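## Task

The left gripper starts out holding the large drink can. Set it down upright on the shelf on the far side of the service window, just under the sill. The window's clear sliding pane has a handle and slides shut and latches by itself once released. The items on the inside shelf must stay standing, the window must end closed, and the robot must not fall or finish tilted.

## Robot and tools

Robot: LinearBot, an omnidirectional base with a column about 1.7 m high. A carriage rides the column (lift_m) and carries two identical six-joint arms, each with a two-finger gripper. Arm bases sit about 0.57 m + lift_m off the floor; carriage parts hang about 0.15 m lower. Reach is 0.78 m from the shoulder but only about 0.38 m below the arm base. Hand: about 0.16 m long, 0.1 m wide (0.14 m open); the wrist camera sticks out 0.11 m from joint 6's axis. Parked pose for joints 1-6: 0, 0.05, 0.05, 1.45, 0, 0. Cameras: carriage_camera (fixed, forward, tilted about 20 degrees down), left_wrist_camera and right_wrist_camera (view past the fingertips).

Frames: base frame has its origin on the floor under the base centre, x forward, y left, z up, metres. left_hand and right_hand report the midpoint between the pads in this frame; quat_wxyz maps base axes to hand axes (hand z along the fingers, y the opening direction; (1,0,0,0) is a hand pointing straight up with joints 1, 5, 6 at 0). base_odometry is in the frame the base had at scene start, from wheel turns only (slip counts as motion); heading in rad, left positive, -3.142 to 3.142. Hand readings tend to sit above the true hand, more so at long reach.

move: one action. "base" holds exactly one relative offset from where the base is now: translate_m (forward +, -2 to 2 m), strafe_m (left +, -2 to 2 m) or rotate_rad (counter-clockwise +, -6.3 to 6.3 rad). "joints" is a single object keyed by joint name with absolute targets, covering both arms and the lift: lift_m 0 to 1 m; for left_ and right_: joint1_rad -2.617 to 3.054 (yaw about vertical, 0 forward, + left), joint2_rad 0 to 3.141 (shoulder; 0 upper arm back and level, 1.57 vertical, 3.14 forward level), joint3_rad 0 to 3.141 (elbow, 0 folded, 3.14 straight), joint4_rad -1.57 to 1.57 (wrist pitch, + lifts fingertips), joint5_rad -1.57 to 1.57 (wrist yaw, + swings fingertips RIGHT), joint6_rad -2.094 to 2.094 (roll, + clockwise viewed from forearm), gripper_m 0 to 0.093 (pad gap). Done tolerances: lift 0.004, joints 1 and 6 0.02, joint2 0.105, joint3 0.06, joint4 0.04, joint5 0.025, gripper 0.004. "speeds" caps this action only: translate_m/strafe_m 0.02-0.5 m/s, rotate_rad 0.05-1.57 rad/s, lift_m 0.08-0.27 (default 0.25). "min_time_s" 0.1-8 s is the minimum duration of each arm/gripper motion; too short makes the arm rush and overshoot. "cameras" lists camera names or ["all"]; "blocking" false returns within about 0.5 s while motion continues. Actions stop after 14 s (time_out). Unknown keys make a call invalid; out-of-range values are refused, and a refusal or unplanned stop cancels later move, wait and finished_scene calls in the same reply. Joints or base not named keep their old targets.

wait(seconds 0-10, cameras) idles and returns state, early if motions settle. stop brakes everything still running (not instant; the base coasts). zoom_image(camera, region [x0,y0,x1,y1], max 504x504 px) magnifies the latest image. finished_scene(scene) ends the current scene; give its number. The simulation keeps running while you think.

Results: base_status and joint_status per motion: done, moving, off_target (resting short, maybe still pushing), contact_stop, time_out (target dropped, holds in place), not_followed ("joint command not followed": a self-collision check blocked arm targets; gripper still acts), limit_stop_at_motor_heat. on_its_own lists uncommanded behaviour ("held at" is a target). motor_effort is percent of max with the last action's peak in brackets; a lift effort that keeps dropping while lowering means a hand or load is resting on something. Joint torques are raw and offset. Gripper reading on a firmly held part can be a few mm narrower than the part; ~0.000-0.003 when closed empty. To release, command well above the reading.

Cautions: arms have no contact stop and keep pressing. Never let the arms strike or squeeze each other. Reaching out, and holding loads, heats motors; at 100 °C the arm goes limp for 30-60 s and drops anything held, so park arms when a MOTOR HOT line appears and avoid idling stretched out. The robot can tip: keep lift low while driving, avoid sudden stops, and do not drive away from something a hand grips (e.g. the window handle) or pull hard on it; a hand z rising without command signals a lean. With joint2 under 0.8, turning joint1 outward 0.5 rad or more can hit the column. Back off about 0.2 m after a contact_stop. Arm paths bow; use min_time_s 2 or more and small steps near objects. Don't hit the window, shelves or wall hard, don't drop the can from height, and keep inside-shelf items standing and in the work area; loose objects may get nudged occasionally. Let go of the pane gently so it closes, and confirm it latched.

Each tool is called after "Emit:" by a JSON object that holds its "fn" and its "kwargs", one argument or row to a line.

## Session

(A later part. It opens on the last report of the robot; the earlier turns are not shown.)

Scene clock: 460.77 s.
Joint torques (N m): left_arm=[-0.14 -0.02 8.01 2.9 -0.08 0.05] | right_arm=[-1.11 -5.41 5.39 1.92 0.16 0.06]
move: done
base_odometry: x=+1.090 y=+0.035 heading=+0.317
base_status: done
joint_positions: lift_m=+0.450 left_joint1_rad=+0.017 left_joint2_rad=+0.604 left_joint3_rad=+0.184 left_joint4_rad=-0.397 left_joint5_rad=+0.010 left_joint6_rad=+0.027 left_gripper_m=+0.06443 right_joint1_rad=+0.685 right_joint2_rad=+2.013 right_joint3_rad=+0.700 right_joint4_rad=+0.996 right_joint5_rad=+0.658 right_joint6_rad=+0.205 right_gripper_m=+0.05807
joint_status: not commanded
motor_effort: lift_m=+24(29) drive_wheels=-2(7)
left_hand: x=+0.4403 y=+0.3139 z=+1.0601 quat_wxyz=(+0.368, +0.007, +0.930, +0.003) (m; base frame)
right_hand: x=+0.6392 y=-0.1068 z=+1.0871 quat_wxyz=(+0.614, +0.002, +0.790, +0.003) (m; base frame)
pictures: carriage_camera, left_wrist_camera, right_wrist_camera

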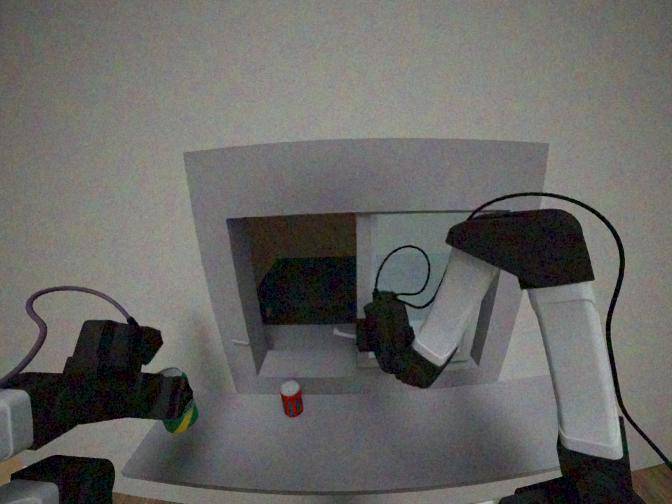

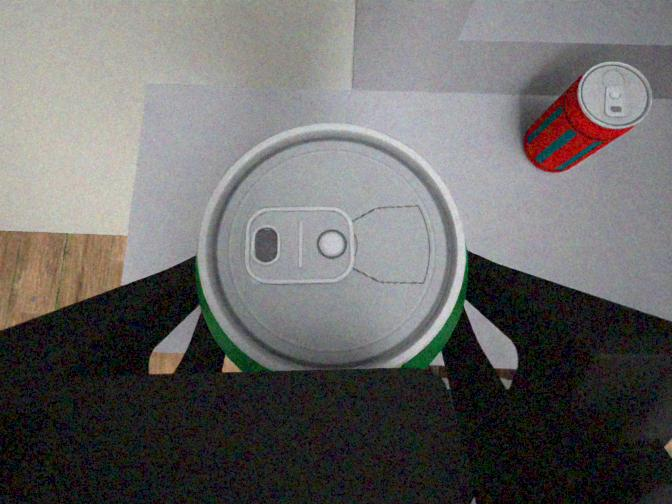

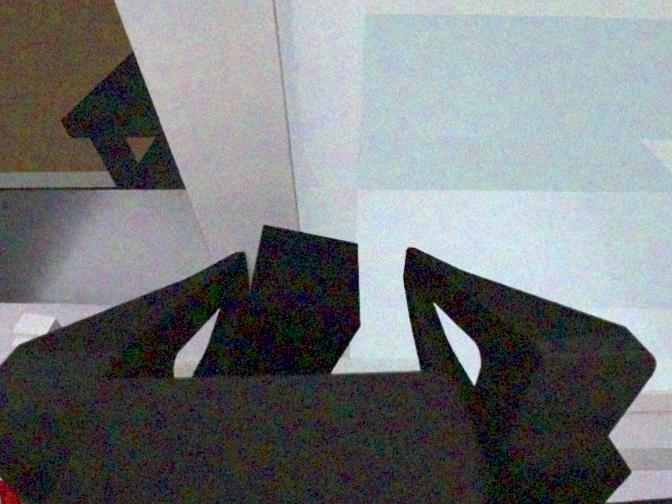

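Emit:
{"fn": "move", "kwargs": {
  "joints": {"right_joint2_rad": 2.057, "right_joint4_rad": 1.016, "left_joint1_rad": -0.733, "left_joint2_rad": 1.525, "left_joint3_rad": 0.832, "left_joint4_rad": -0.07, "left_joint5_rad": -0.43, "left_joint6_rad": -0.433},
  "min_time_s": 2.0,
  "cameras": ["right_wrist_camera", "carriage_camera", "left_wrist_camera"]
}}

Scene clock: 549.60 s.
Joint torques (N m): left_arm=[-0.84 -5.3 9.63 2.76 -0.75 -0.1] | right_arm=[-1.51 -4.78 5.35 1.82 0.09 0.06]
move: off_target
base_odometry: x=+1.090 y=+0.035 heading=+0.317
base_status: not commanded
joint_positions: lift_m=+0.450 left_joint1_rad=-0.727 left_joint2_rad=+1.526 left_joint3_rad=+0.788 left_joint4_rad=-0.142 left_joint5_rad=-0.392 left_joint6_rad=-0.419 left_gripper_m=+0.06444 right_joint1_rad=+0.689 right_joint2_rad=+2.031 right_joint3_rad=+0.700 right_joint4_rad=+1.032 right_joint5_rad=+0.661 right_joint6_rad=+0.205 right_gripper_m=+0.05807
joint_status: left_joint4_rad off_target (ended at -0.142, target -0.070); left_joint5_rad off_target (ended at -0.392, target -0.430); the others done
motor_effort: lift_m=+24(28) drive_wheels=-1(2)
left_hand: x=+0.5474 y=+0.1096 z=+1.0983 quat_wxyz=(+0.378, +0.076, +0.922, -0.026) (m; base frame)
right_hand: x=+0.6393 y=-0.1044 z=+1.0866 quat_wxyz=(+0.619, +0.004, +0.785, +0.007) (m; base frame)
pictures: carriage_camera, left_wrist_camera, right_wrist_camera

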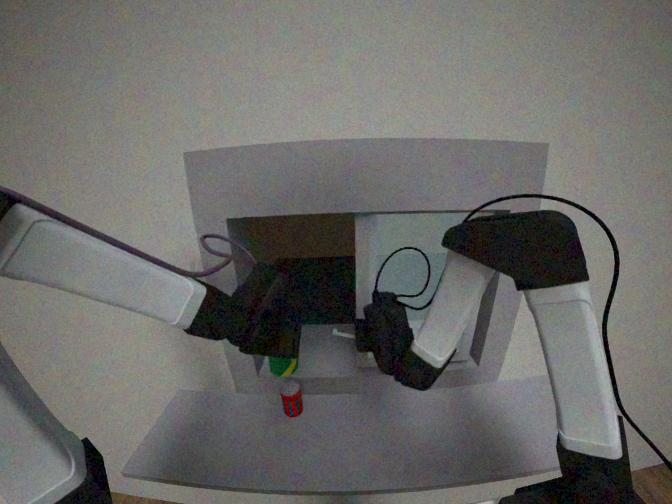

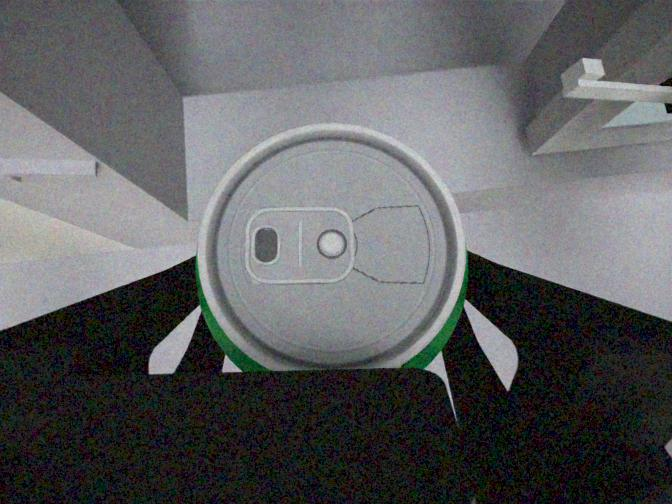

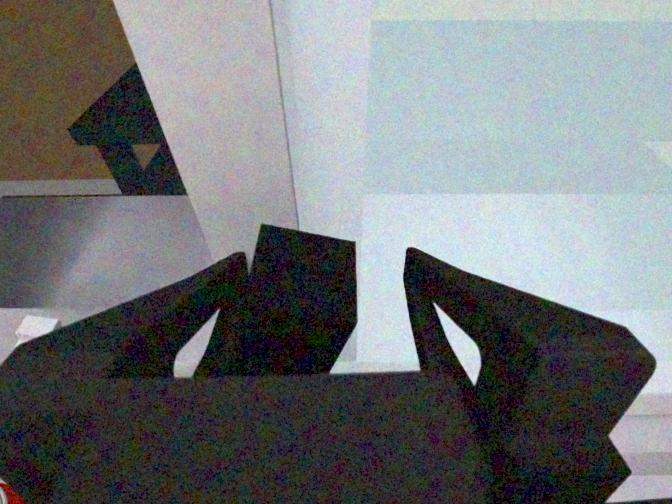

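Emit:
{"fn": "move", "kwargs": {
  "joints": {"left_joint1_rad": -0.486, "left_joint2_rad": 2.072, "left_joint3_rad": 1.434, "left_joint4_rad": -0.052, "left_joint5_rad": -0.345, "left_joint6_rad": -0.334},
  "min_time_s": 2.0,
  "cameras": ["right_wrist_camera", "carriage_camera", "left_wrist_camera"]
}}

Emit:
{"fn": "zoom_image", "kwargs": {
  "camera": "carriage_camera",
  "region": [180, 180, 440, 430]
}}

Scene clock: 579.50 s.
Joint torques (N m): left_arm=[0.43 -9.48 9.96 2.89 -0.28 0.24] | right_arm=[-1.52 -4.79 5.35 1.82 0.09 0.05]
move: off_target
base_odometry: x=+1.090 y=+0.035 heading=+0.317
base_status: not commanded
joint_positions: lift_m=+0.450 left_joint1_rad=-0.492 left_joint2_rad=+2.074 left_joint3_rad=+1.388 left_joint4_rad=-0.127 left_joint5_rad=-0.342 left_joint6_rad=-0.347 left_gripper_m=+0.06444 right_joint1_rad=+0.690 right_joint2_rad=+2.031 right_joint3_rad=+0.700 right_joint4_rad=+1.032 right_joint5_rad=+0.661 right_joint6_rad=+0.205 right_gripper_m=+0.05807
joint_status: left_joint4_rad off_target (ended at -0.127, target -0.052); the others done
motor_effort: lift_m=+25(28) drive_wheels=-1(1)
left_hand: x=+0.7220 y=+0.1090 z=+1.0859 quat_wxyz=(+0.397, +0.004, +0.918, -0.004) (m; base frame)
right_hand: x=+0.6393 y=-0.1042 z=+1.0867 quat_wxyz=(+0.619, +0.004, +0.785, +0.008) (m; base frame)
pictures: carriage_camera, left_wrist_camera, right_wrist_camera

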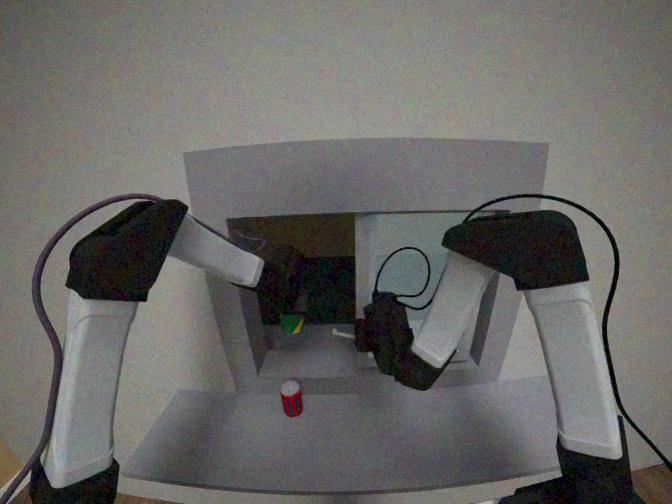

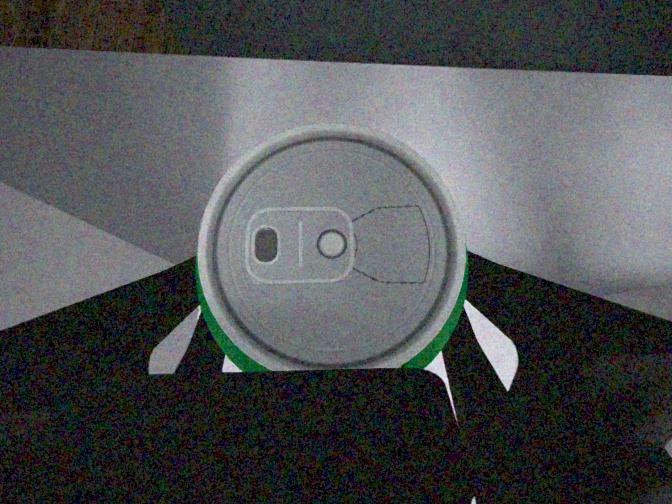

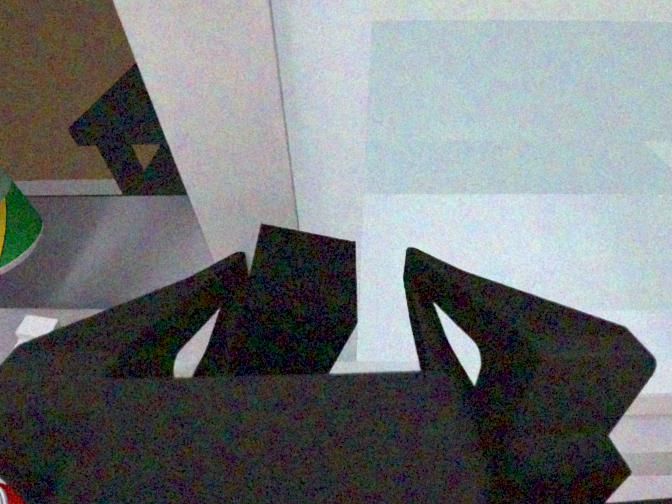

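Scaled by 1.938 from the camera's 672x504 image, which has a finer 960x720 frame.

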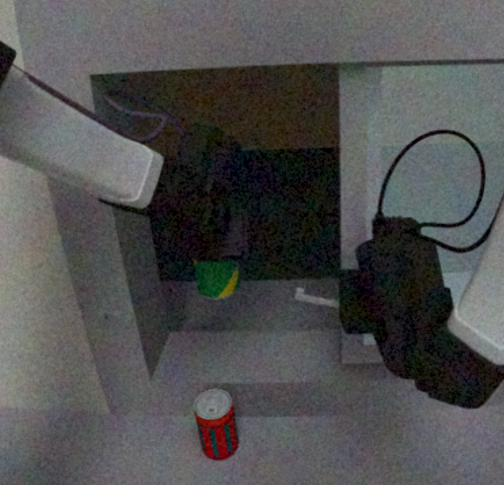

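Emit:
{"fn": "move", "kwargs": {
  "joints": {"left_joint1_rad": -0.362, "left_joint2_rad": 2.655, "left_joint3_rad": 2.325, "left_joint4_rad": -0.326, "left_joint5_rad": -0.262, "left_joint6_rad": -0.2435},
  "min_time_s": 2.0,
  "cameras": ["right_wrist_camera", "left_wrist_camera"]
}}

Emit:
{"fn": "zoom_image", "kwargs": {
  "camera": "right_wrist_camera",
  "region": [0, 0, 260, 320]
}}

Scene clock: 589.43 s.
Joint torques (N m): left_arm=[0.42 -12.96 10.74 2.84 -0.22 0.21] | right_arm=[-1.57 -4.78 5.35 1.81 0.09 0.05]
move: off_target
base_odometry: x=+1.090 y=+0.035 heading=+0.317
base_status: not commanded
joint_positions: lift_m=+0.450 left_joint1_rad=-0.368 left_joint2_rad=+2.658 left_joint3_rad=+2.276 left_joint4_rad=-0.392 left_joint5_rad=-0.263 left_joint6_rad=-0.256 left_gripper_m=+0.06444 right_joint1_rad=+0.690 right_joint2_rad=+2.031 right_joint3_rad=+0.700 right_joint4_rad=+1.033 right_joint5_rad=+0.661 right_joint6_rad=+0.205 right_gripper_m=+0.05807
joint_status: left_joint4_rad off_target (ended at -0.392, target -0.326); the others done
motor_effort: lift_m=+26(27) drive_wheels=-1(1)
left_hand: x=+0.8671 y=+0.1106 z=+1.0539 quat_wxyz=(+0.403, +0.000, +0.915, -0.003) (m; base frame)
right_hand: x=+0.6392 y=-0.1041 z=+1.0868 quat_wxyz=(+0.620, +0.004, +0.785, +0.008) (m; base frame)
pictures: left_wrist_camera, right_wrist_camera

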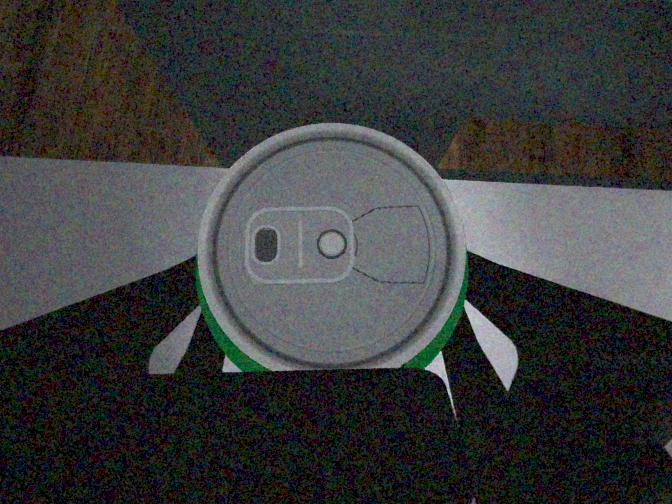

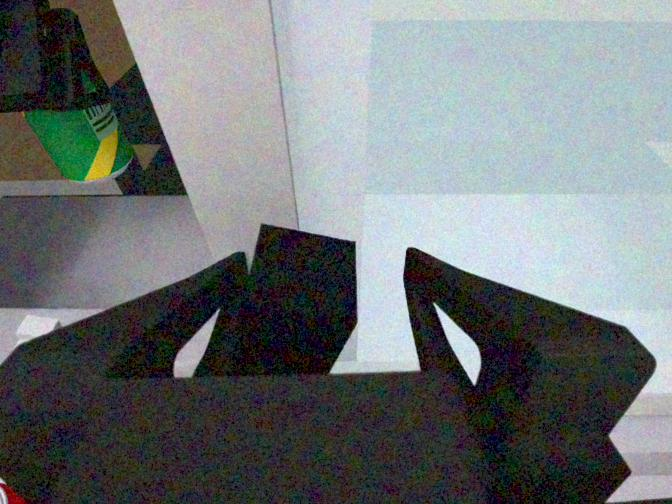

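Scaled by 1.575 from the camera's 672x504 image, which has a finer 960x720 frame.

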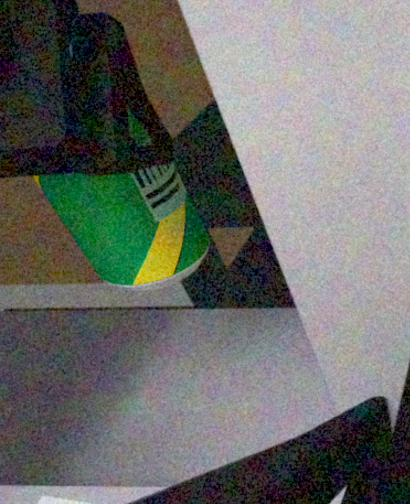

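Emit:
{"fn": "move", "kwargs": {
  "joints": {"left_joint1_rad": -0.361, "left_joint2_rad": 2.877, "left_joint3_rad": 2.275, "left_joint4_rad": -0.081, "left_joint5_rad": -0.267, "left_joint6_rad": -0.242},
  "min_time_s": 1.5,
  "cameras": ["right_wrist_camera"]
}}

Emit:
{"fn": "zoom_image", "kwargs": {
  "camera": "right_wrist_camera",
  "region": [0, 60, 260, 320]
}}

Scene clock: 613.17 s.
Joint torques (N m): left_arm=[0.61 -13.45 7.16 3.02 -0.27 0.22] | right_arm=[-1.58 -4.79 5.37 1.82 0.09 0.05]
move: off_target
base_odometry: x=+1.090 y=+0.035 heading=+0.317
base_status: not commanded
joint_positions: lift_m=+0.450 left_joint1_rad=-0.368 left_joint2_rad=+2.882 left_joint3_rad=+2.263 left_joint4_rad=-0.163 left_joint5_rad=-0.263 left_joint6_rad=-0.255 left_gripper_m=+0.06444 right_joint1_rad=+0.690 right_joint2_rad=+2.031 right_joint3_rad=+0.700 right_joint4_rad=+1.033 right_joint5_rad=+0.661 right_joint6_rad=+0.205 right_gripper_m=+0.05807
joint_status: left_joint4_rad off_target (ended at -0.163, target -0.081); the others done
motor_effort: lift_m=+26(28) drive_wheels=-1(1)
left_hand: x=+0.8715 y=+0.1089 z=+0.9401 quat_wxyz=(+0.400, +0.002, +0.917, -0.001) (m; base frame)
right_hand: x=+0.6392 y=-0.1041 z=+1.0868 quat_wxyz=(+0.620, +0.004, +0.785, +0.008) (m; base frame)
pictures: right_wrist_camera

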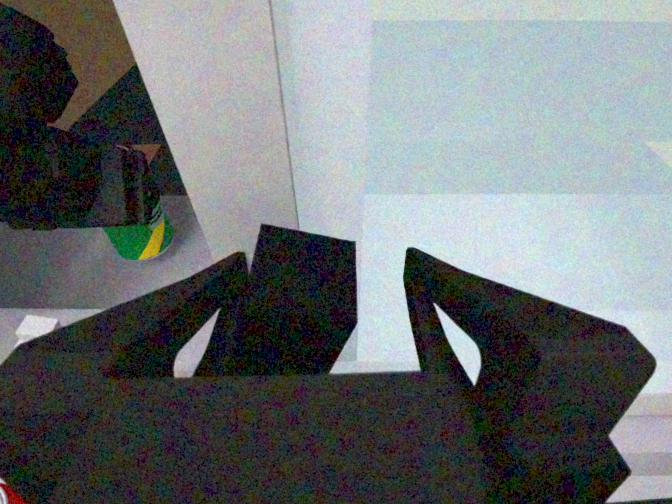

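Scaled by 1.938 from the camera's 672x504 image, which has a finer 960x720 frame.

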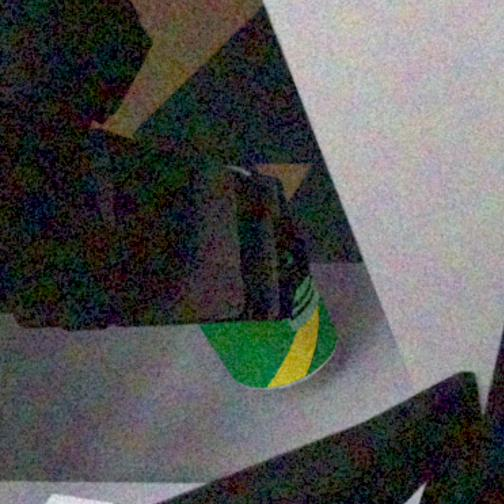

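Emit:
{"fn": "move", "kwargs": {
  "joints": {"left_joint1_rad": -0.361, "left_joint2_rad": 2.913, "left_joint3_rad": 2.275, "left_joint4_rad": -0.045, "left_joint5_rad": -0.267, "left_joint6_rad": -0.242},
  "min_time_s": 1.2,
  "cameras": []
}}

Emit:
{"fn": "move", "kwargs": {
  "joints": {"left_joint1_rad": -0.361, "left_joint2_rad": 2.930, "left_joint3_rad": 2.275, "left_joint4_rad": -0.028, "left_joint5_rad": -0.267, "left_joint6_rad": -0.242},
  "min_time_s": 1.0,
  "cameras": ["right_wrist_camera", "left_wrist_camera"]
}}

Emit:
{"fn": "zoom_image", "kwargs": {
  "camera": "right_wrist_camera",
  "region": [0, 60, 260, 320]
}}

Scene clock: 623.40 s.
Joint torques (N m): left_arm=[0.64 -13.22 7.09 3.02 -0.28 0.21] | right_arm=[-1.59 -4.79 5.35 1.82 0.08 0.05]
move: off_target
base_odometry: x=+1.090 y=+0.035 heading=+0.317
base_status: not commanded
joint_positions: lift_m=+0.450 left_joint1_rad=-0.368 left_joint2_rad=+2.916 left_joint3_rad=+2.263 left_joint4_rad=-0.127 left_joint5_rad=-0.263 left_joint6_rad=-0.255 left_gripper_m=+0.06444 right_joint1_rad=+0.690 right_joint2_rad=+2.031 right_joint3_rad=+0.700 right_joint4_rad=+1.033 right_joint5_rad=+0.661 right_joint6_rad=+0.205 right_gripper_m=+0.05807
joint_status: left_joint4_rad off_target (ended at -0.127, target -0.045); the others done
motor_effort: lift_m=+27(27) drive_wheels=-1(1)
left_hand: x=+0.8709 y=+0.1092 z=+0.9241 quat_wxyz=(+0.401, +0.001, +0.916, -0.002) (m; base frame)
right_hand: x=+0.6392 y=-0.1041 z=+1.0868 quat_wxyz=(+0.620, +0.004, +0.785, +0.008) (m; base frame)
pictures: none
No camera images: "cameras" was empty.

Scene clock: 624.70 s.
Joint torques (N m): left_arm=[0.57 -13.37 6.98 3.02 -0.29 0.2] | right_arm=[-1.57 -4.78 5.34 1.81 0.09 0.05]
move: off_target
base_odometry: x=+1.090 y=+0.035 heading=+0.317
base_status: not commanded
joint_positions: lift_m=+0.450 left_joint1_rad=-0.368 left_joint2_rad=+2.933 left_joint3_rad=+2.263 left_joint4_rad=-0.109 left_joint5_rad=-0.263 left_joint6_rad=-0.255 left_gripper_m=+0.06444 right_joint1_rad=+0.690 right_joint2_rad=+2.031 right_joint3_rad=+0.700 right_joint4_rad=+1.033 right_joint5_rad=+0.661 right_joint6_rad=+0.205 right_gripper_m=+0.05807
joint_status: left_joint4_rad off_target (ended at -0.110, target -0.028); the others done
motor_effort: lift_m=+25(27) drive_wheels=-1(1)
left_hand: x=+0.8702 y=+0.1094 z=+0.9158 quat_wxyz=(+0.401, +0.001, +0.916, -0.002) (m; base frame)
right_hand: x=+0.6392 y=-0.1041 z=+1.0868 quat_wxyz=(+0.620, +0.004, +0.785, +0.008) (m; base frame)
pictures: left_wrist_camera, right_wrist_camera

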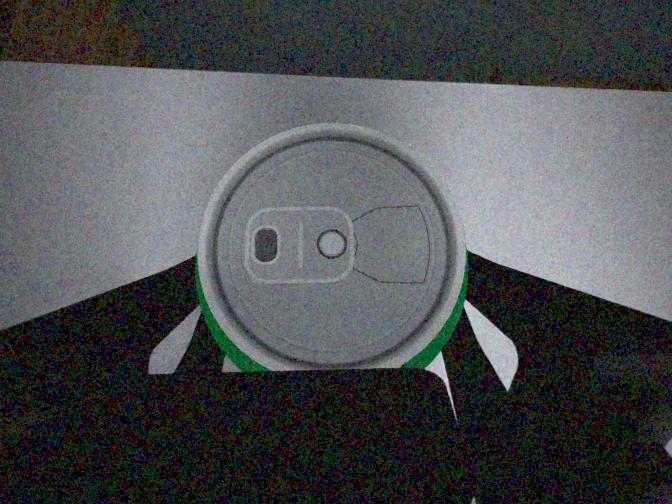

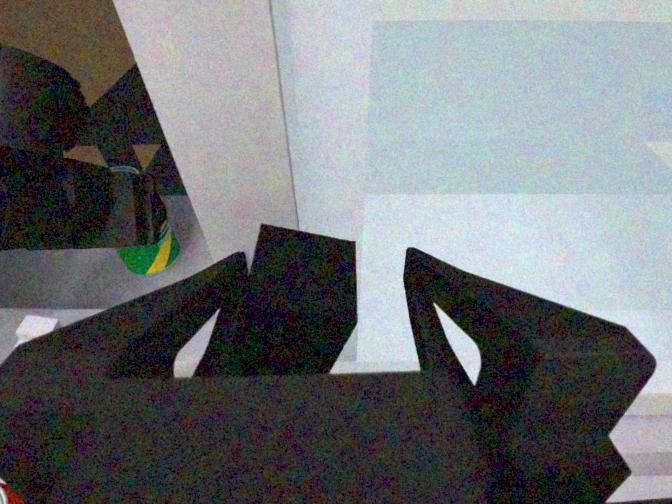

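Scaled by 1.938 from the camera's 672x504 image, which has a finer 960x720 frame.

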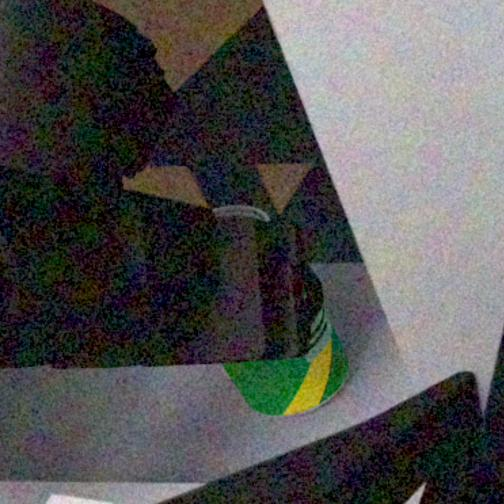

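Emit:
{"fn": "move", "kwargs": {
  "joints": {"left_joint1_rad": -0.361, "left_joint2_rad": 2.944, "left_joint3_rad": 2.275, "left_joint4_rad": -0.016, "left_joint5_rad": -0.267, "left_joint6_rad": -0.242},
  "min_time_s": 0.8,
  "cameras": []
}}

Emit:
{"fn": "move", "kwargs": {
  "joints": {"left_joint1_rad": -0.361, "left_joint2_rad": 2.957, "left_joint3_rad": 2.275, "left_joint4_rad": -0.003, "left_joint5_rad": -0.267, "left_joint6_rad": -0.242},
  "min_time_s": 0.8,
  "cameras": ["right_wrist_camera", "left_wrist_camera"]
}}

Emit:
{"fn": "zoom_image", "kwargs": {
  "camera": "right_wrist_camera",
  "region": [0, 60, 260, 320]
}}

Scene clock: 632.20 s.
Joint torques (N m): left_arm=[0.61 -12.85 6.94 2.93 -0.26 0.2] | right_arm=[-1.58 -4.79 5.37 1.82 0.08 0.05]
move: off_target
base_odometry: x=+1.090 y=+0.035 heading=+0.317
base_status: not commanded
joint_positions: lift_m=+0.450 left_joint1_rad=-0.368 left_joint2_rad=+2.941 left_joint3_rad=+2.263 left_joint4_rad=-0.088 left_joint5_rad=-0.263 left_joint6_rad=-0.255 left_gripper_m=+0.06444 right_joint1_rad=+0.690 right_joint2_rad=+2.031 right_joint3_rad=+0.700 right_joint4_rad=+1.033 right_joint5_rad=+0.661 right_joint6_rad=+0.205 right_gripper_m=+0.05807
joint_status: left_joint4_rad off_target (ended at -0.087, target -0.016); the others done
motor_effort: lift_m=+25(28) drive_wheels=-1(1)
left_hand: x=+0.8720 y=+0.1087 z=+0.9143 quat_wxyz=(+0.407, +0.000, +0.914, -0.004) (m; base frame)
right_hand: x=+0.6392 y=-0.1041 z=+1.0868 quat_wxyz=(+0.620, +0.004, +0.785, +0.008) (m; base frame)
pictures: none
No camera images: "cameras" was empty.

Scene clock: 633.30 s.
Joint torques (N m): left_arm=[0.57 -12.27 7.02 2.82 -0.26 0.19] | right_arm=[-1.58 -4.78 5.35 1.81 0.09 0.05]
move: off_target
base_odometry: x=+1.090 y=+0.035 heading=+0.317
base_status: not commanded
joint_positions: lift_m=+0.450 left_joint1_rad=-0.368 left_joint2_rad=+2.948 left_joint3_rad=+2.263 left_joint4_rad=-0.062 left_joint5_rad=-0.263 left_joint6_rad=-0.253 left_gripper_m=+0.06444 right_joint1_rad=+0.690 right_joint2_rad=+2.031 right_joint3_rad=+0.700 right_joint4_rad=+1.033 right_joint5_rad=+0.661 right_joint6_rad=+0.205 right_gripper_m=+0.05807
joint_status: left_joint4_rad off_target (ended at -0.062, target -0.003); the others done
motor_effort: lift_m=+26(28) drive_wheels=-1(1)
left_hand: x=+0.8746 y=+0.1077 z=+0.9143 quat_wxyz=(+0.415, +0.000, +0.910, -0.007) (m; base frame)
right_hand: x=+0.6392 y=-0.1041 z=+1.0868 quat_wxyz=(+0.620, +0.004, +0.785, +0.008) (m; base frame)
pictures: left_wrist_camera, right_wrist_camera

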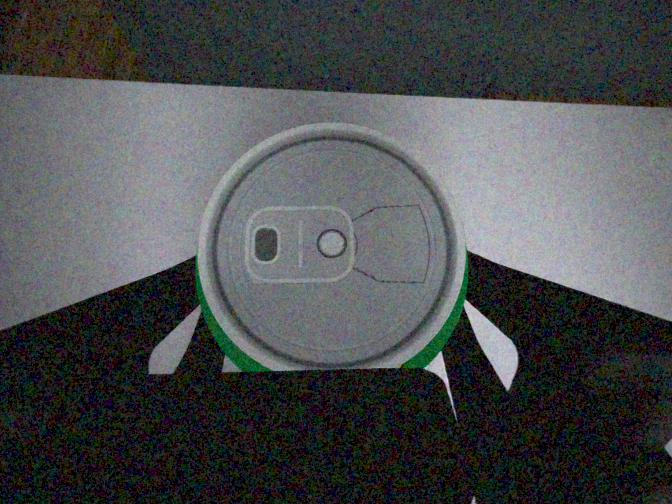

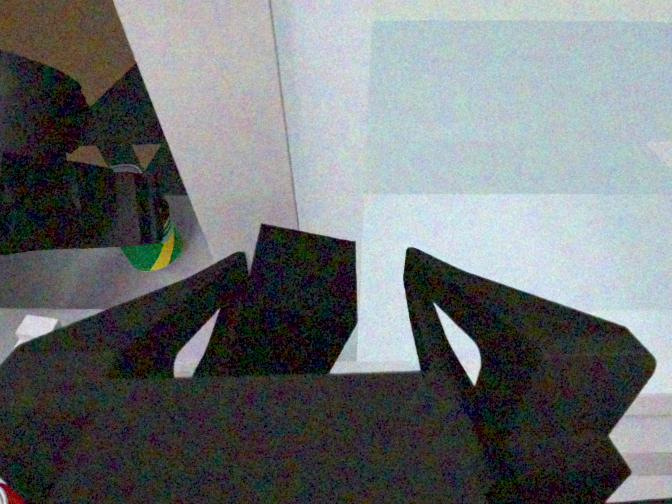

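Scaled by 1.938 from the camera's 672x504 image, which has a finer 960x720 frame.

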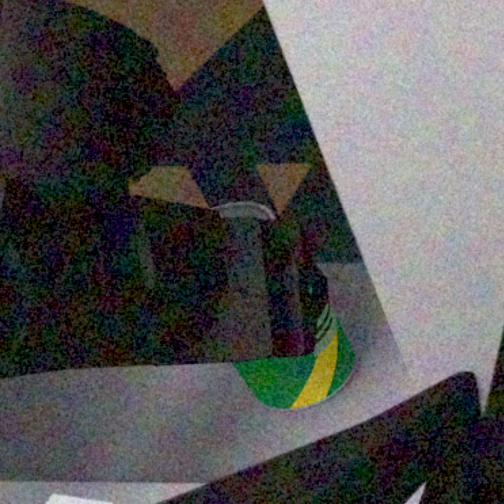

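Emit:
{"fn": "move", "kwargs": {
  "joints": {"left_joint1_rad": -0.361, "left_joint2_rad": 2.952, "left_joint3_rad": 2.275, "left_joint4_rad": -0.028, "left_joint5_rad": -0.267, "left_joint6_rad": -0.242},
  "min_time_s": 0.8,
  "cameras": ["right_wrist_camera"]
}}

Emit:
{"fn": "zoom_image", "kwargs": {
  "camera": "right_wrist_camera",
  "region": [90, 160, 220, 290]
}}

Scene clock: 652.77 s.
Joint torques (N m): left_arm=[0.54 -12.82 6.91 2.52 -0.25 0.19] | right_arm=[-1.57 -4.79 5.35 1.81 0.09 0.05]
move: done
base_odometry: x=+1.090 y=+0.035 heading=+0.317
base_status: not commanded
joint_positions: lift_m=+0.450 left_joint1_rad=-0.368 left_joint2_rad=+2.948 left_joint3_rad=+2.263 left_joint4_rad=-0.063 left_joint5_rad=-0.263 left_joint6_rad=-0.253 left_gripper_m=+0.06444 right_joint1_rad=+0.690 right_joint2_rad=+2.031 right_joint3_rad=+0.700 right_joint4_rad=+1.033 right_joint5_rad=+0.661 right_joint6_rad=+0.205 right_gripper_m=+0.05807
joint_status: all done
motor_effort: lift_m=+27(28) drive_wheels=-1(1)
left_hand: x=+0.8744 y=+0.1078 z=+0.9141 quat_wxyz=(+0.414, +0.000, +0.910, -0.007) (m; base frame)
right_hand: x=+0.6392 y=-0.1041 z=+1.0868 quat_wxyz=(+0.620, +0.004, +0.785, +0.008) (m; base frame)
pictures: right_wrist_camera

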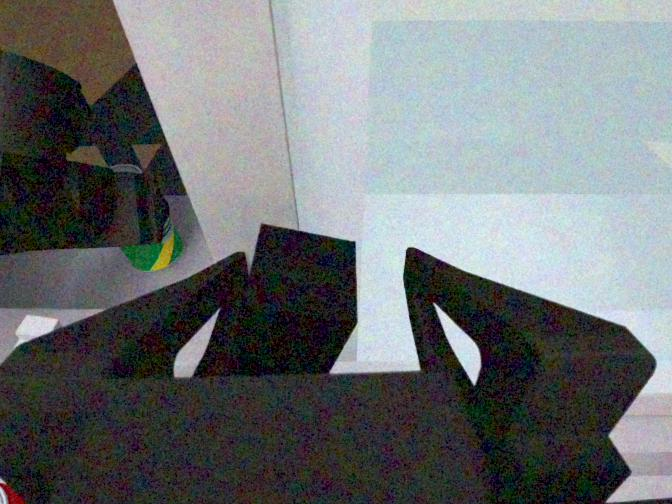

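Scaled by 3.877 from the camera's 672x504 image, which has a finer 960x720 frame.

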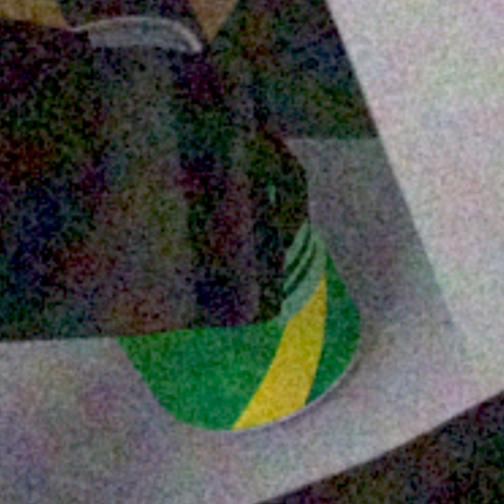

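Emit:
{"fn": "move", "kwargs": {
  "joints": {"left_joint1_rad": -0.361, "left_joint2_rad": 2.930, "left_joint3_rad": 2.275, "left_joint4_rad": -0.034, "left_joint5_rad": -0.267, "left_joint6_rad": -0.242},
  "min_time_s": 0.6,
  "cameras": []
}}

Emit:
{"fn": "move", "kwargs": {
  "joints": {"left_joint1_rad": -0.361, "left_joint2_rad": 2.940, "left_joint3_rad": 2.275, "left_joint4_rad": -0.034, "left_joint5_rad": -0.267, "left_joint6_rad": -0.242},
  "min_time_s": 0.8,
  "cameras": ["right_wrist_camera"]
}}

Emit:
{"fn": "zoom_image", "kwargs": {
  "camera": "right_wrist_camera",
  "region": [100, 180, 200, 280]
}}

Scene clock: 679.57 s.
Joint torques (N m): left_arm=[0.62 -14.52 7.1 2.49 -0.25 0.21] | right_arm=[-1.58 -4.79 5.35 1.81 0.09 0.05]
move: done
base_odometry: x=+1.090 y=+0.035 heading=+0.317
base_status: not commanded
joint_positions: lift_m=+0.450 left_joint1_rad=-0.368 left_joint2_rad=+2.948 left_joint3_rad=+2.263 left_joint4_rad=-0.063 left_joint5_rad=-0.263 left_joint6_rad=-0.253 left_gripper_m=+0.06444 right_joint1_rad=+0.690 right_joint2_rad=+2.031 right_joint3_rad=+0.700 right_joint4_rad=+1.033 right_joint5_rad=+0.661 right_joint6_rad=+0.205 right_gripper_m=+0.05807
joint_status: all done
motor_effort: lift_m=+24(28) drive_wheels=-1(1)
left_hand: x=+0.8744 y=+0.1078 z=+0.9140 quat_wxyz=(+0.414, +0.000, +0.910, -0.007) (m; base frame)
right_hand: x=+0.6392 y=-0.1041 z=+1.0868 quat_wxyz=(+0.620, +0.004, +0.785, +0.008) (m; base frame)
pictures: none
No camera images: "cameras" was empty.

Scene clock: 680.67 s.
Joint torques (N m): left_arm=[0.61 -13.75 7.05 2.48 -0.24 0.22] | right_arm=[-1.58 -4.79 5.34 1.81 0.08 0.05]
move: done
base_odometry: x=+1.090 y=+0.035 heading=+0.317
base_status: not commanded
joint_positions: lift_m=+0.450 left_joint1_rad=-0.368 left_joint2_rad=+2.948 left_joint3_rad=+2.263 left_joint4_rad=-0.063 left_joint5_rad=-0.263 left_joint6_rad=-0.253 left_gripper_m=+0.06444 right_joint1_rad=+0.690 right_joint2_rad=+2.031 right_joint3_rad=+0.700 right_joint4_rad=+1.033 right_joint5_rad=+0.661 right_joint6_rad=+0.205 right_gripper_m=+0.05807
joint_status: all done
motor_effort: lift_m=+23(29) drive_wheels=-1(1)
left_hand: x=+0.8744 y=+0.1078 z=+0.9140 quat_wxyz=(+0.414, +0.000, +0.910, -0.007) (m; base frame)
right_hand: x=+0.6392 y=-0.1041 z=+1.0868 quat_wxyz=(+0.620, +0.004, +0.785, +0.008) (m; base frame)
pictures: right_wrist_camera

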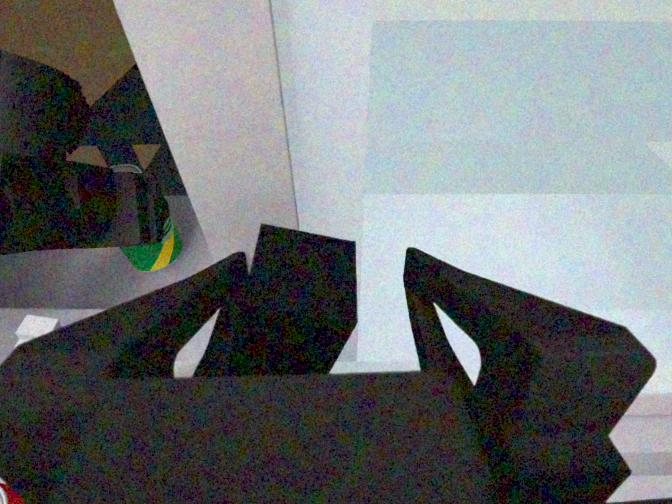

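Scaled by 5.040 from the camera's 672x504 image, which has a finer 960x720 frame.

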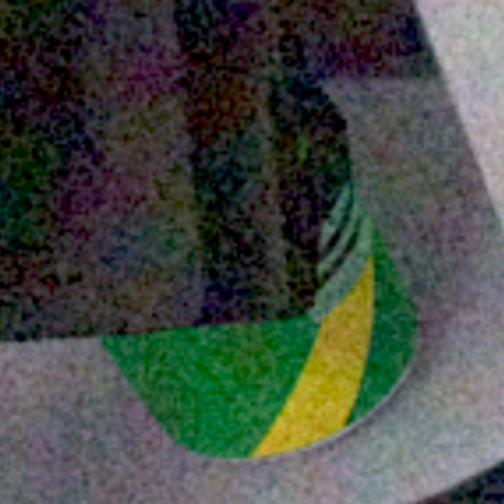

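Emit:
{"fn": "move", "kwargs": {
  "cameras": ["left_wrist_camera", "right_wrist_camera"]
}}

Scene clock: 700.10 s.
Joint torques (N m): left_arm=[0.62 -13.65 7.09 2.47 -0.26 0.2] | right_arm=[-1.57 -4.78 5.38 1.81 0.08 0.05]
base_odometry: x=+1.090 y=+0.035 heading=+0.317
base_status: not commanded
joint_positions: lift_m=+0.450 left_joint1_rad=-0.368 left_joint2_rad=+2.948 left_joint3_rad=+2.263 left_joint4_rad=-0.063 left_joint5_rad=-0.263 left_joint6_rad=-0.253 left_gripper_m=+0.06444 right_joint1_rad=+0.690 right_joint2_rad=+2.031 right_joint3_rad=+0.700 right_joint4_rad=+1.033 right_joint5_rad=+0.661 right_joint6_rad=+0.205 right_gripper_m=+0.05807
joint_status: all done
motor_effort: lift_m=+24(29) drive_wheels=-1(1)
left_hand: x=+0.8744 y=+0.1078 z=+0.9140 quat_wxyz=(+0.414, +0.000, +0.910, -0.007) (m; base frame)
right_hand: x=+0.6392 y=-0.1041 z=+1.0868 quat_wxyz=(+0.620, +0.004, +0.785, +0.008) (m; base frame)
pictures: left_wrist_camera, right_wrist_camera

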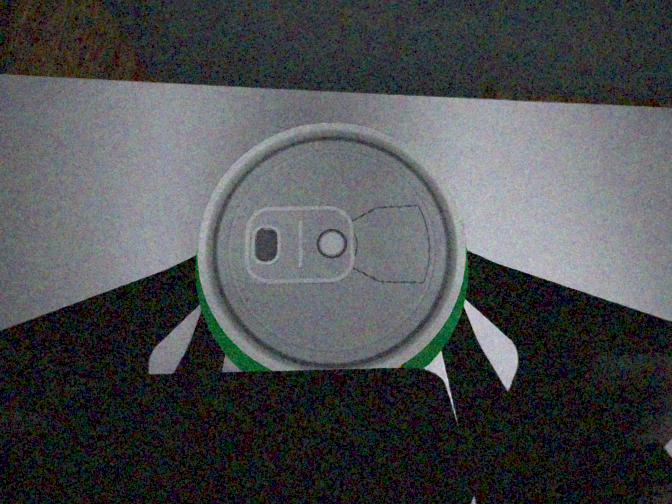

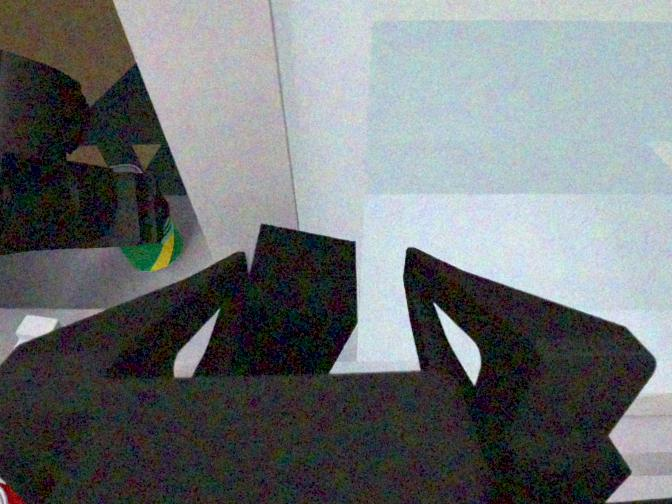

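Emit:
{"fn": "move", "kwargs": {
  "joints": {"left_gripper_m": 0.090},
  "min_time_s": 1.5,
  "cameras": ["left_wrist_camera", "right_wrist_camera"]
}}

Scene clock: 706.53 s.
Joint torques (N m): left_arm=[0.57 -13.61 7.05 2.32 -0.28 0.21] | right_arm=[-1.57 -4.78 5.37 1.81 0.08 0.05]
move: done
base_odometry: x=+1.090 y=+0.035 heading=+0.317
base_status: not commanded
joint_positions: lift_m=+0.450 left_joint1_rad=-0.368 left_joint2_rad=+2.948 left_joint3_rad=+2.263 left_joint4_rad=-0.049 left_joint5_rad=-0.263 left_joint6_rad=-0.253 left_gripper_m=+0.08995 right_joint1_rad=+0.690 right_joint2_rad=+2.031 right_joint3_rad=+0.700 right_joint4_rad=+1.033 right_joint5_rad=+0.661 right_joint6_rad=+0.205 right_gripper_m=+0.05807
joint_status: all done
motor_effort: lift_m=+26(28) drive_wheels=-1(1)
left_hand: x=+0.8766 y=+0.1070 z=+0.9166 quat_wxyz=(+0.420, -0.001, +0.907, -0.009) (m; base frame)
right_hand: x=+0.6392 y=-0.1041 z=+1.0868 quat_wxyz=(+0.620, +0.004, +0.785, +0.008) (m; base frame)
pictures: left_wrist_camera, right_wrist_camera

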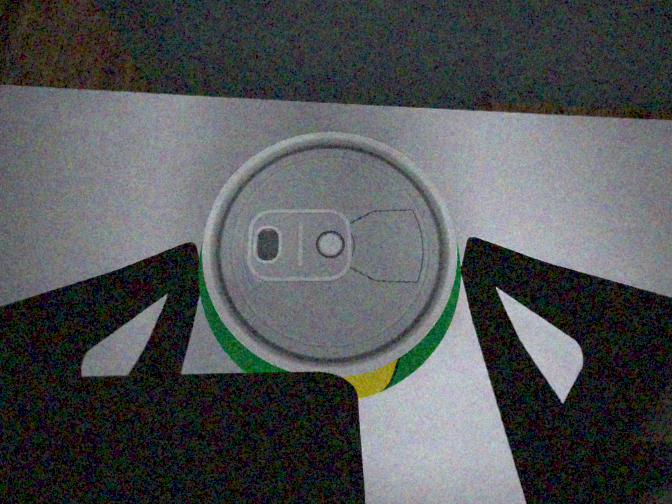

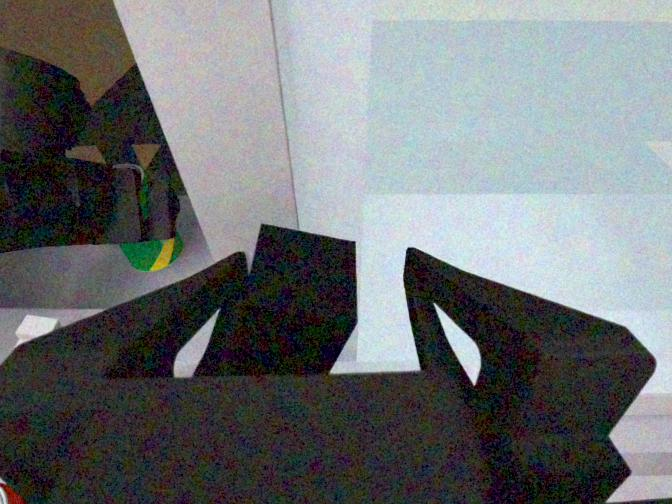

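Emit:
{"fn": "move", "kwargs": {
  "joints": {"left_joint1_rad": -0.390, "left_joint2_rad": 2.700, "left_joint3_rad": 1.955, "left_joint4_rad": 0.040, "left_joint5_rad": -0.295, "left_joint6_rad": -0.262},
  "min_time_s": 1.5,
  "cameras": ["left_wrist_camera", "right_wrist_camera"]
}}

Scene clock: 759.00 s.
Joint torques (N m): left_arm=[-0.68 -17.31 5.26 2.27 -0.43 -0.02] | right_arm=[-1.59 -4.79 5.35 1.81 0.09 0.05]
move: done
base_odometry: x=+1.090 y=+0.035 heading=+0.317
base_status: not commanded
joint_positions: lift_m=+0.450 left_joint1_rad=-0.384 left_joint2_rad=+2.761 left_joint3_rad=+1.959 left_joint4_rad=+0.025 left_joint5_rad=-0.279 left_joint6_rad=-0.253 left_gripper_m=+0.08995 right_joint1_rad=+0.690 right_joint2_rad=+2.031 right_joint3_rad=+0.700 right_joint4_rad=+1.033 right_joint5_rad=+0.661 right_joint6_rad=+0.205 right_gripper_m=+0.05807
joint_status: all done
motor_effort: lift_m=+26(28) drive_wheels=-1(1)
left_hand: x=+0.8411 y=+0.1127 z=+0.9308 quat_wxyz=(+0.404, +0.006, +0.915, +0.002) (m; base frame)
right_hand: x=+0.6392 y=-0.1041 z=+1.0868 quat_wxyz=(+0.620, +0.004, +0.785, +0.008) (m; base frame)
pictures: left_wrist_camera, right_wrist_camera

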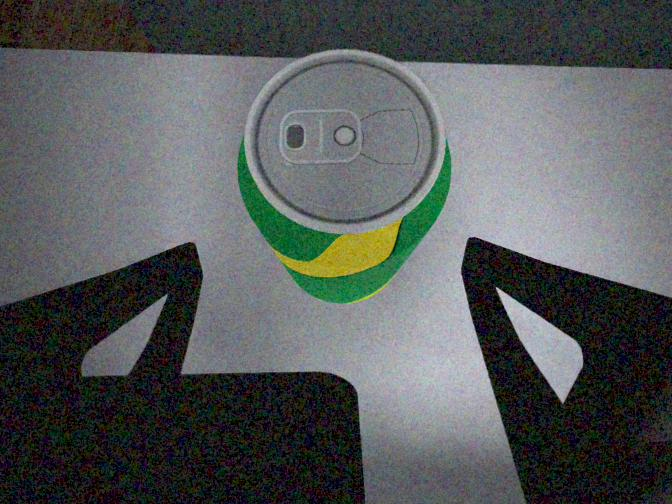

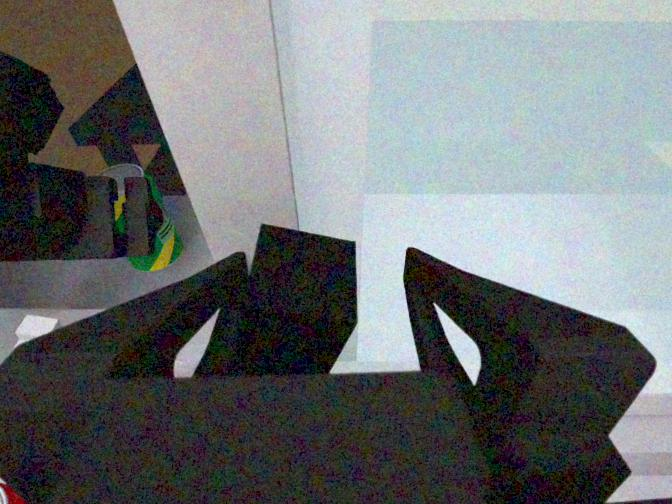

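Emit:
{"fn": "move", "kwargs": {
  "joints": {"left_joint1_rad": -0.486, "left_joint2_rad": 2.04, "left_joint3_rad": 1.40, "left_joint4_rad": -0.09, "left_joint5_rad": -0.345, "left_joint6_rad": -0.334},
  "min_time_s": 1.2
}}

Emit:
{"fn": "move", "kwargs": {
  "joints": {"left_joint1_rad": -0.733, "left_joint2_rad": 1.46, "left_joint3_rad": 0.83, "left_joint4_rad": -0.15, "left_joint5_rad": -0.43, "left_joint6_rad": -0.433},
  "min_time_s": 1.2,
  "cameras": ["left_wrist_camera", "right_wrist_camera"]
}}

Scene clock: 779.80 s.
Joint torques (N m): left_arm=[-0.75 -13 5.65 2.1 -0.45 -0.08] | right_arm=[-1.58 -4.79 5.37 1.82 0.09 0.06]
move: done
base_odometry: x=+1.090 y=+0.035 heading=+0.317
base_status: not commanded
joint_positions: lift_m=+0.450 left_joint1_rad=-0.479 left_joint2_rad=+2.085 left_joint3_rad=+1.404 left_joint4_rad=-0.089 left_joint5_rad=-0.329 left_joint6_rad=-0.321 left_gripper_m=+0.08995 right_joint1_rad=+0.690 right_joint2_rad=+2.031 right_joint3_rad=+0.700 right_joint4_rad=+1.033 right_joint5_rad=+0.661 right_joint6_rad=+0.205 right_gripper_m=+0.05807
joint_status: all done
motor_effort: lift_m=+24(27) drive_wheels=-1(1)
left_hand: x=+0.7331 y=+0.1085 z=+1.0921 quat_wxyz=(+0.413, +0.008, +0.911, -0.011) (m; base frame)
right_hand: x=+0.6392 y=-0.1041 z=+1.0868 quat_wxyz=(+0.620, +0.004, +0.785, +0.008) (m; base frame)
pictures: none

Scene clock: 781.30 s.
Joint torques (N m): left_arm=[-0.85 -7.39 5.57 2.05 -0.52 -0.07] | right_arm=[-1.59 -5.03 5.34 1.82 0.06 0.05]
move: done
base_odometry: x=+1.090 y=+0.035 heading=+0.317
base_status: not commanded
joint_positions: lift_m=+0.450 left_joint1_rad=-0.727 left_joint2_rad=+1.488 left_joint3_rad=+0.834 left_joint4_rad=-0.151 left_joint5_rad=-0.414 left_joint6_rad=-0.419 left_gripper_m=+0.08995 right_joint1_rad=+0.690 right_joint2_rad=+2.034 right_joint3_rad=+0.700 right_joint4_rad=+1.033 right_joint5_rad=+0.661 right_joint6_rad=+0.205 right_gripper_m=+0.05807
joint_status: all done
motor_effort: lift_m=+25(28) drive_wheels=-1(1)
left_hand: x=+0.5583 y=+0.1044 z=+1.1298 quat_wxyz=(+0.411, +0.063, +0.909, -0.038) (m; base frame)
right_hand: x=+0.6391 y=-0.1042 z=+1.0855 quat_wxyz=(+0.619, +0.004, +0.786, +0.007) (m; base frame)
pictures: left_wrist_camera, right_wrist_camera

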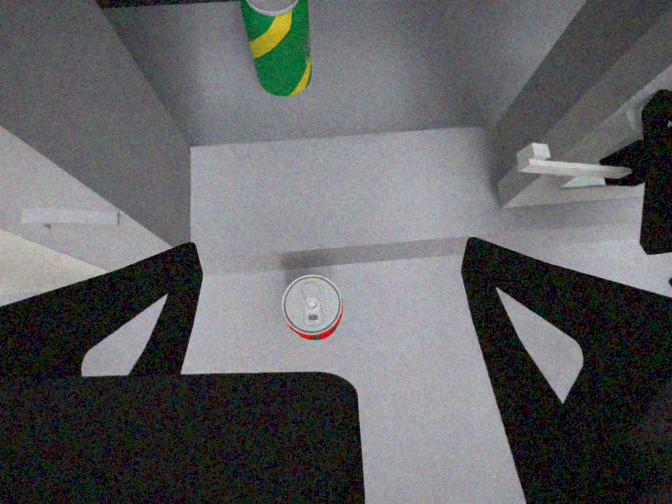

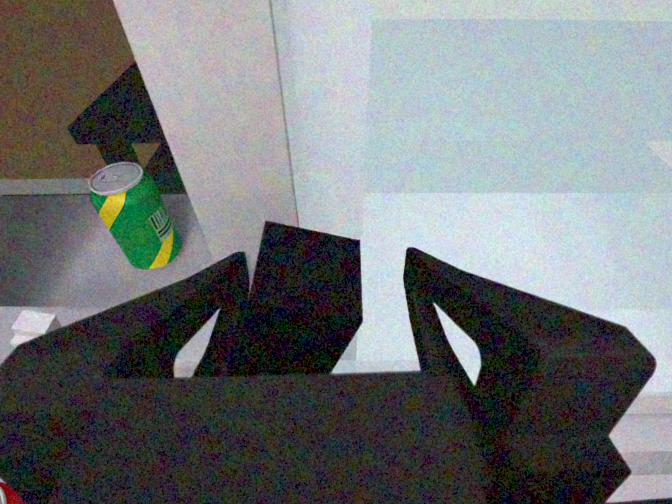

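Emit:
{"fn": "move", "kwargs": {
  "base": {"strafe_m": 0.20},
  "joints": {"left_joint1_rad": -0.019, "left_joint2_rad": 0.597, "left_joint3_rad": 0.25, "left_joint4_rad": -0.39, "left_joint5_rad": 0.0, "left_joint6_rad": 0.0, "left_gripper_m": 0.03},
  "speeds": {"strafe_m": 0.06},
  "cameras": ["carriage_camera", "right_wrist_camera"]
}}

Scene clock: 816.50 s.
Joint torques (N m): left_arm=[0.47 -0.43 6.2 2.2 0.05 0.18] | right_arm=[-1.47 -5.46 5.24 1.89 0.3 0.03]
move: done
base_odometry: x=+1.028 y=+0.225 heading=+0.317
base_status: done
joint_positions: lift_m=+0.450 left_joint1_rad=-0.025 left_joint2_rad=+0.603 left_joint3_rad=+0.253 left_joint4_rad=-0.391 left_joint5_rad=-0.014 left_joint6_rad=-0.013 left_gripper_m=+0.03008 right_joint1_rad=+0.687 right_joint2_rad=+2.040 right_joint3_rad=+0.700 right_joint4_rad=+1.026 right_joint5_rad=+0.640 right_joint6_rad=+0.206 right_gripper_m=+0.05807
joint_status: all done
motor_effort: lift_m=+25(28) drive_wheels=-2(10)
left_hand: x=+0.4561 y=+0.3084 z=+1.0910 quat_wxyz=(+0.403, +0.003, +0.915, -0.001) (m; base frame)
right_hand: x=+0.6390 y=-0.1025 z=+1.0810 quat_wxyz=(+0.613, -0.003, +0.790, +0.012) (m; base frame)
pictures: carriage_camera, right_wrist_camera

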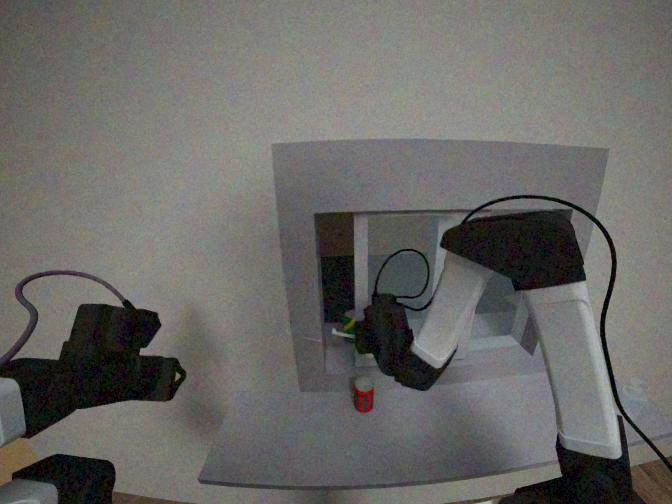

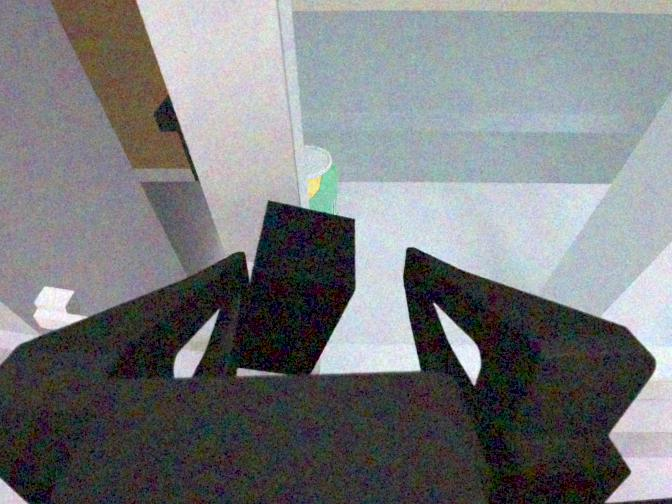

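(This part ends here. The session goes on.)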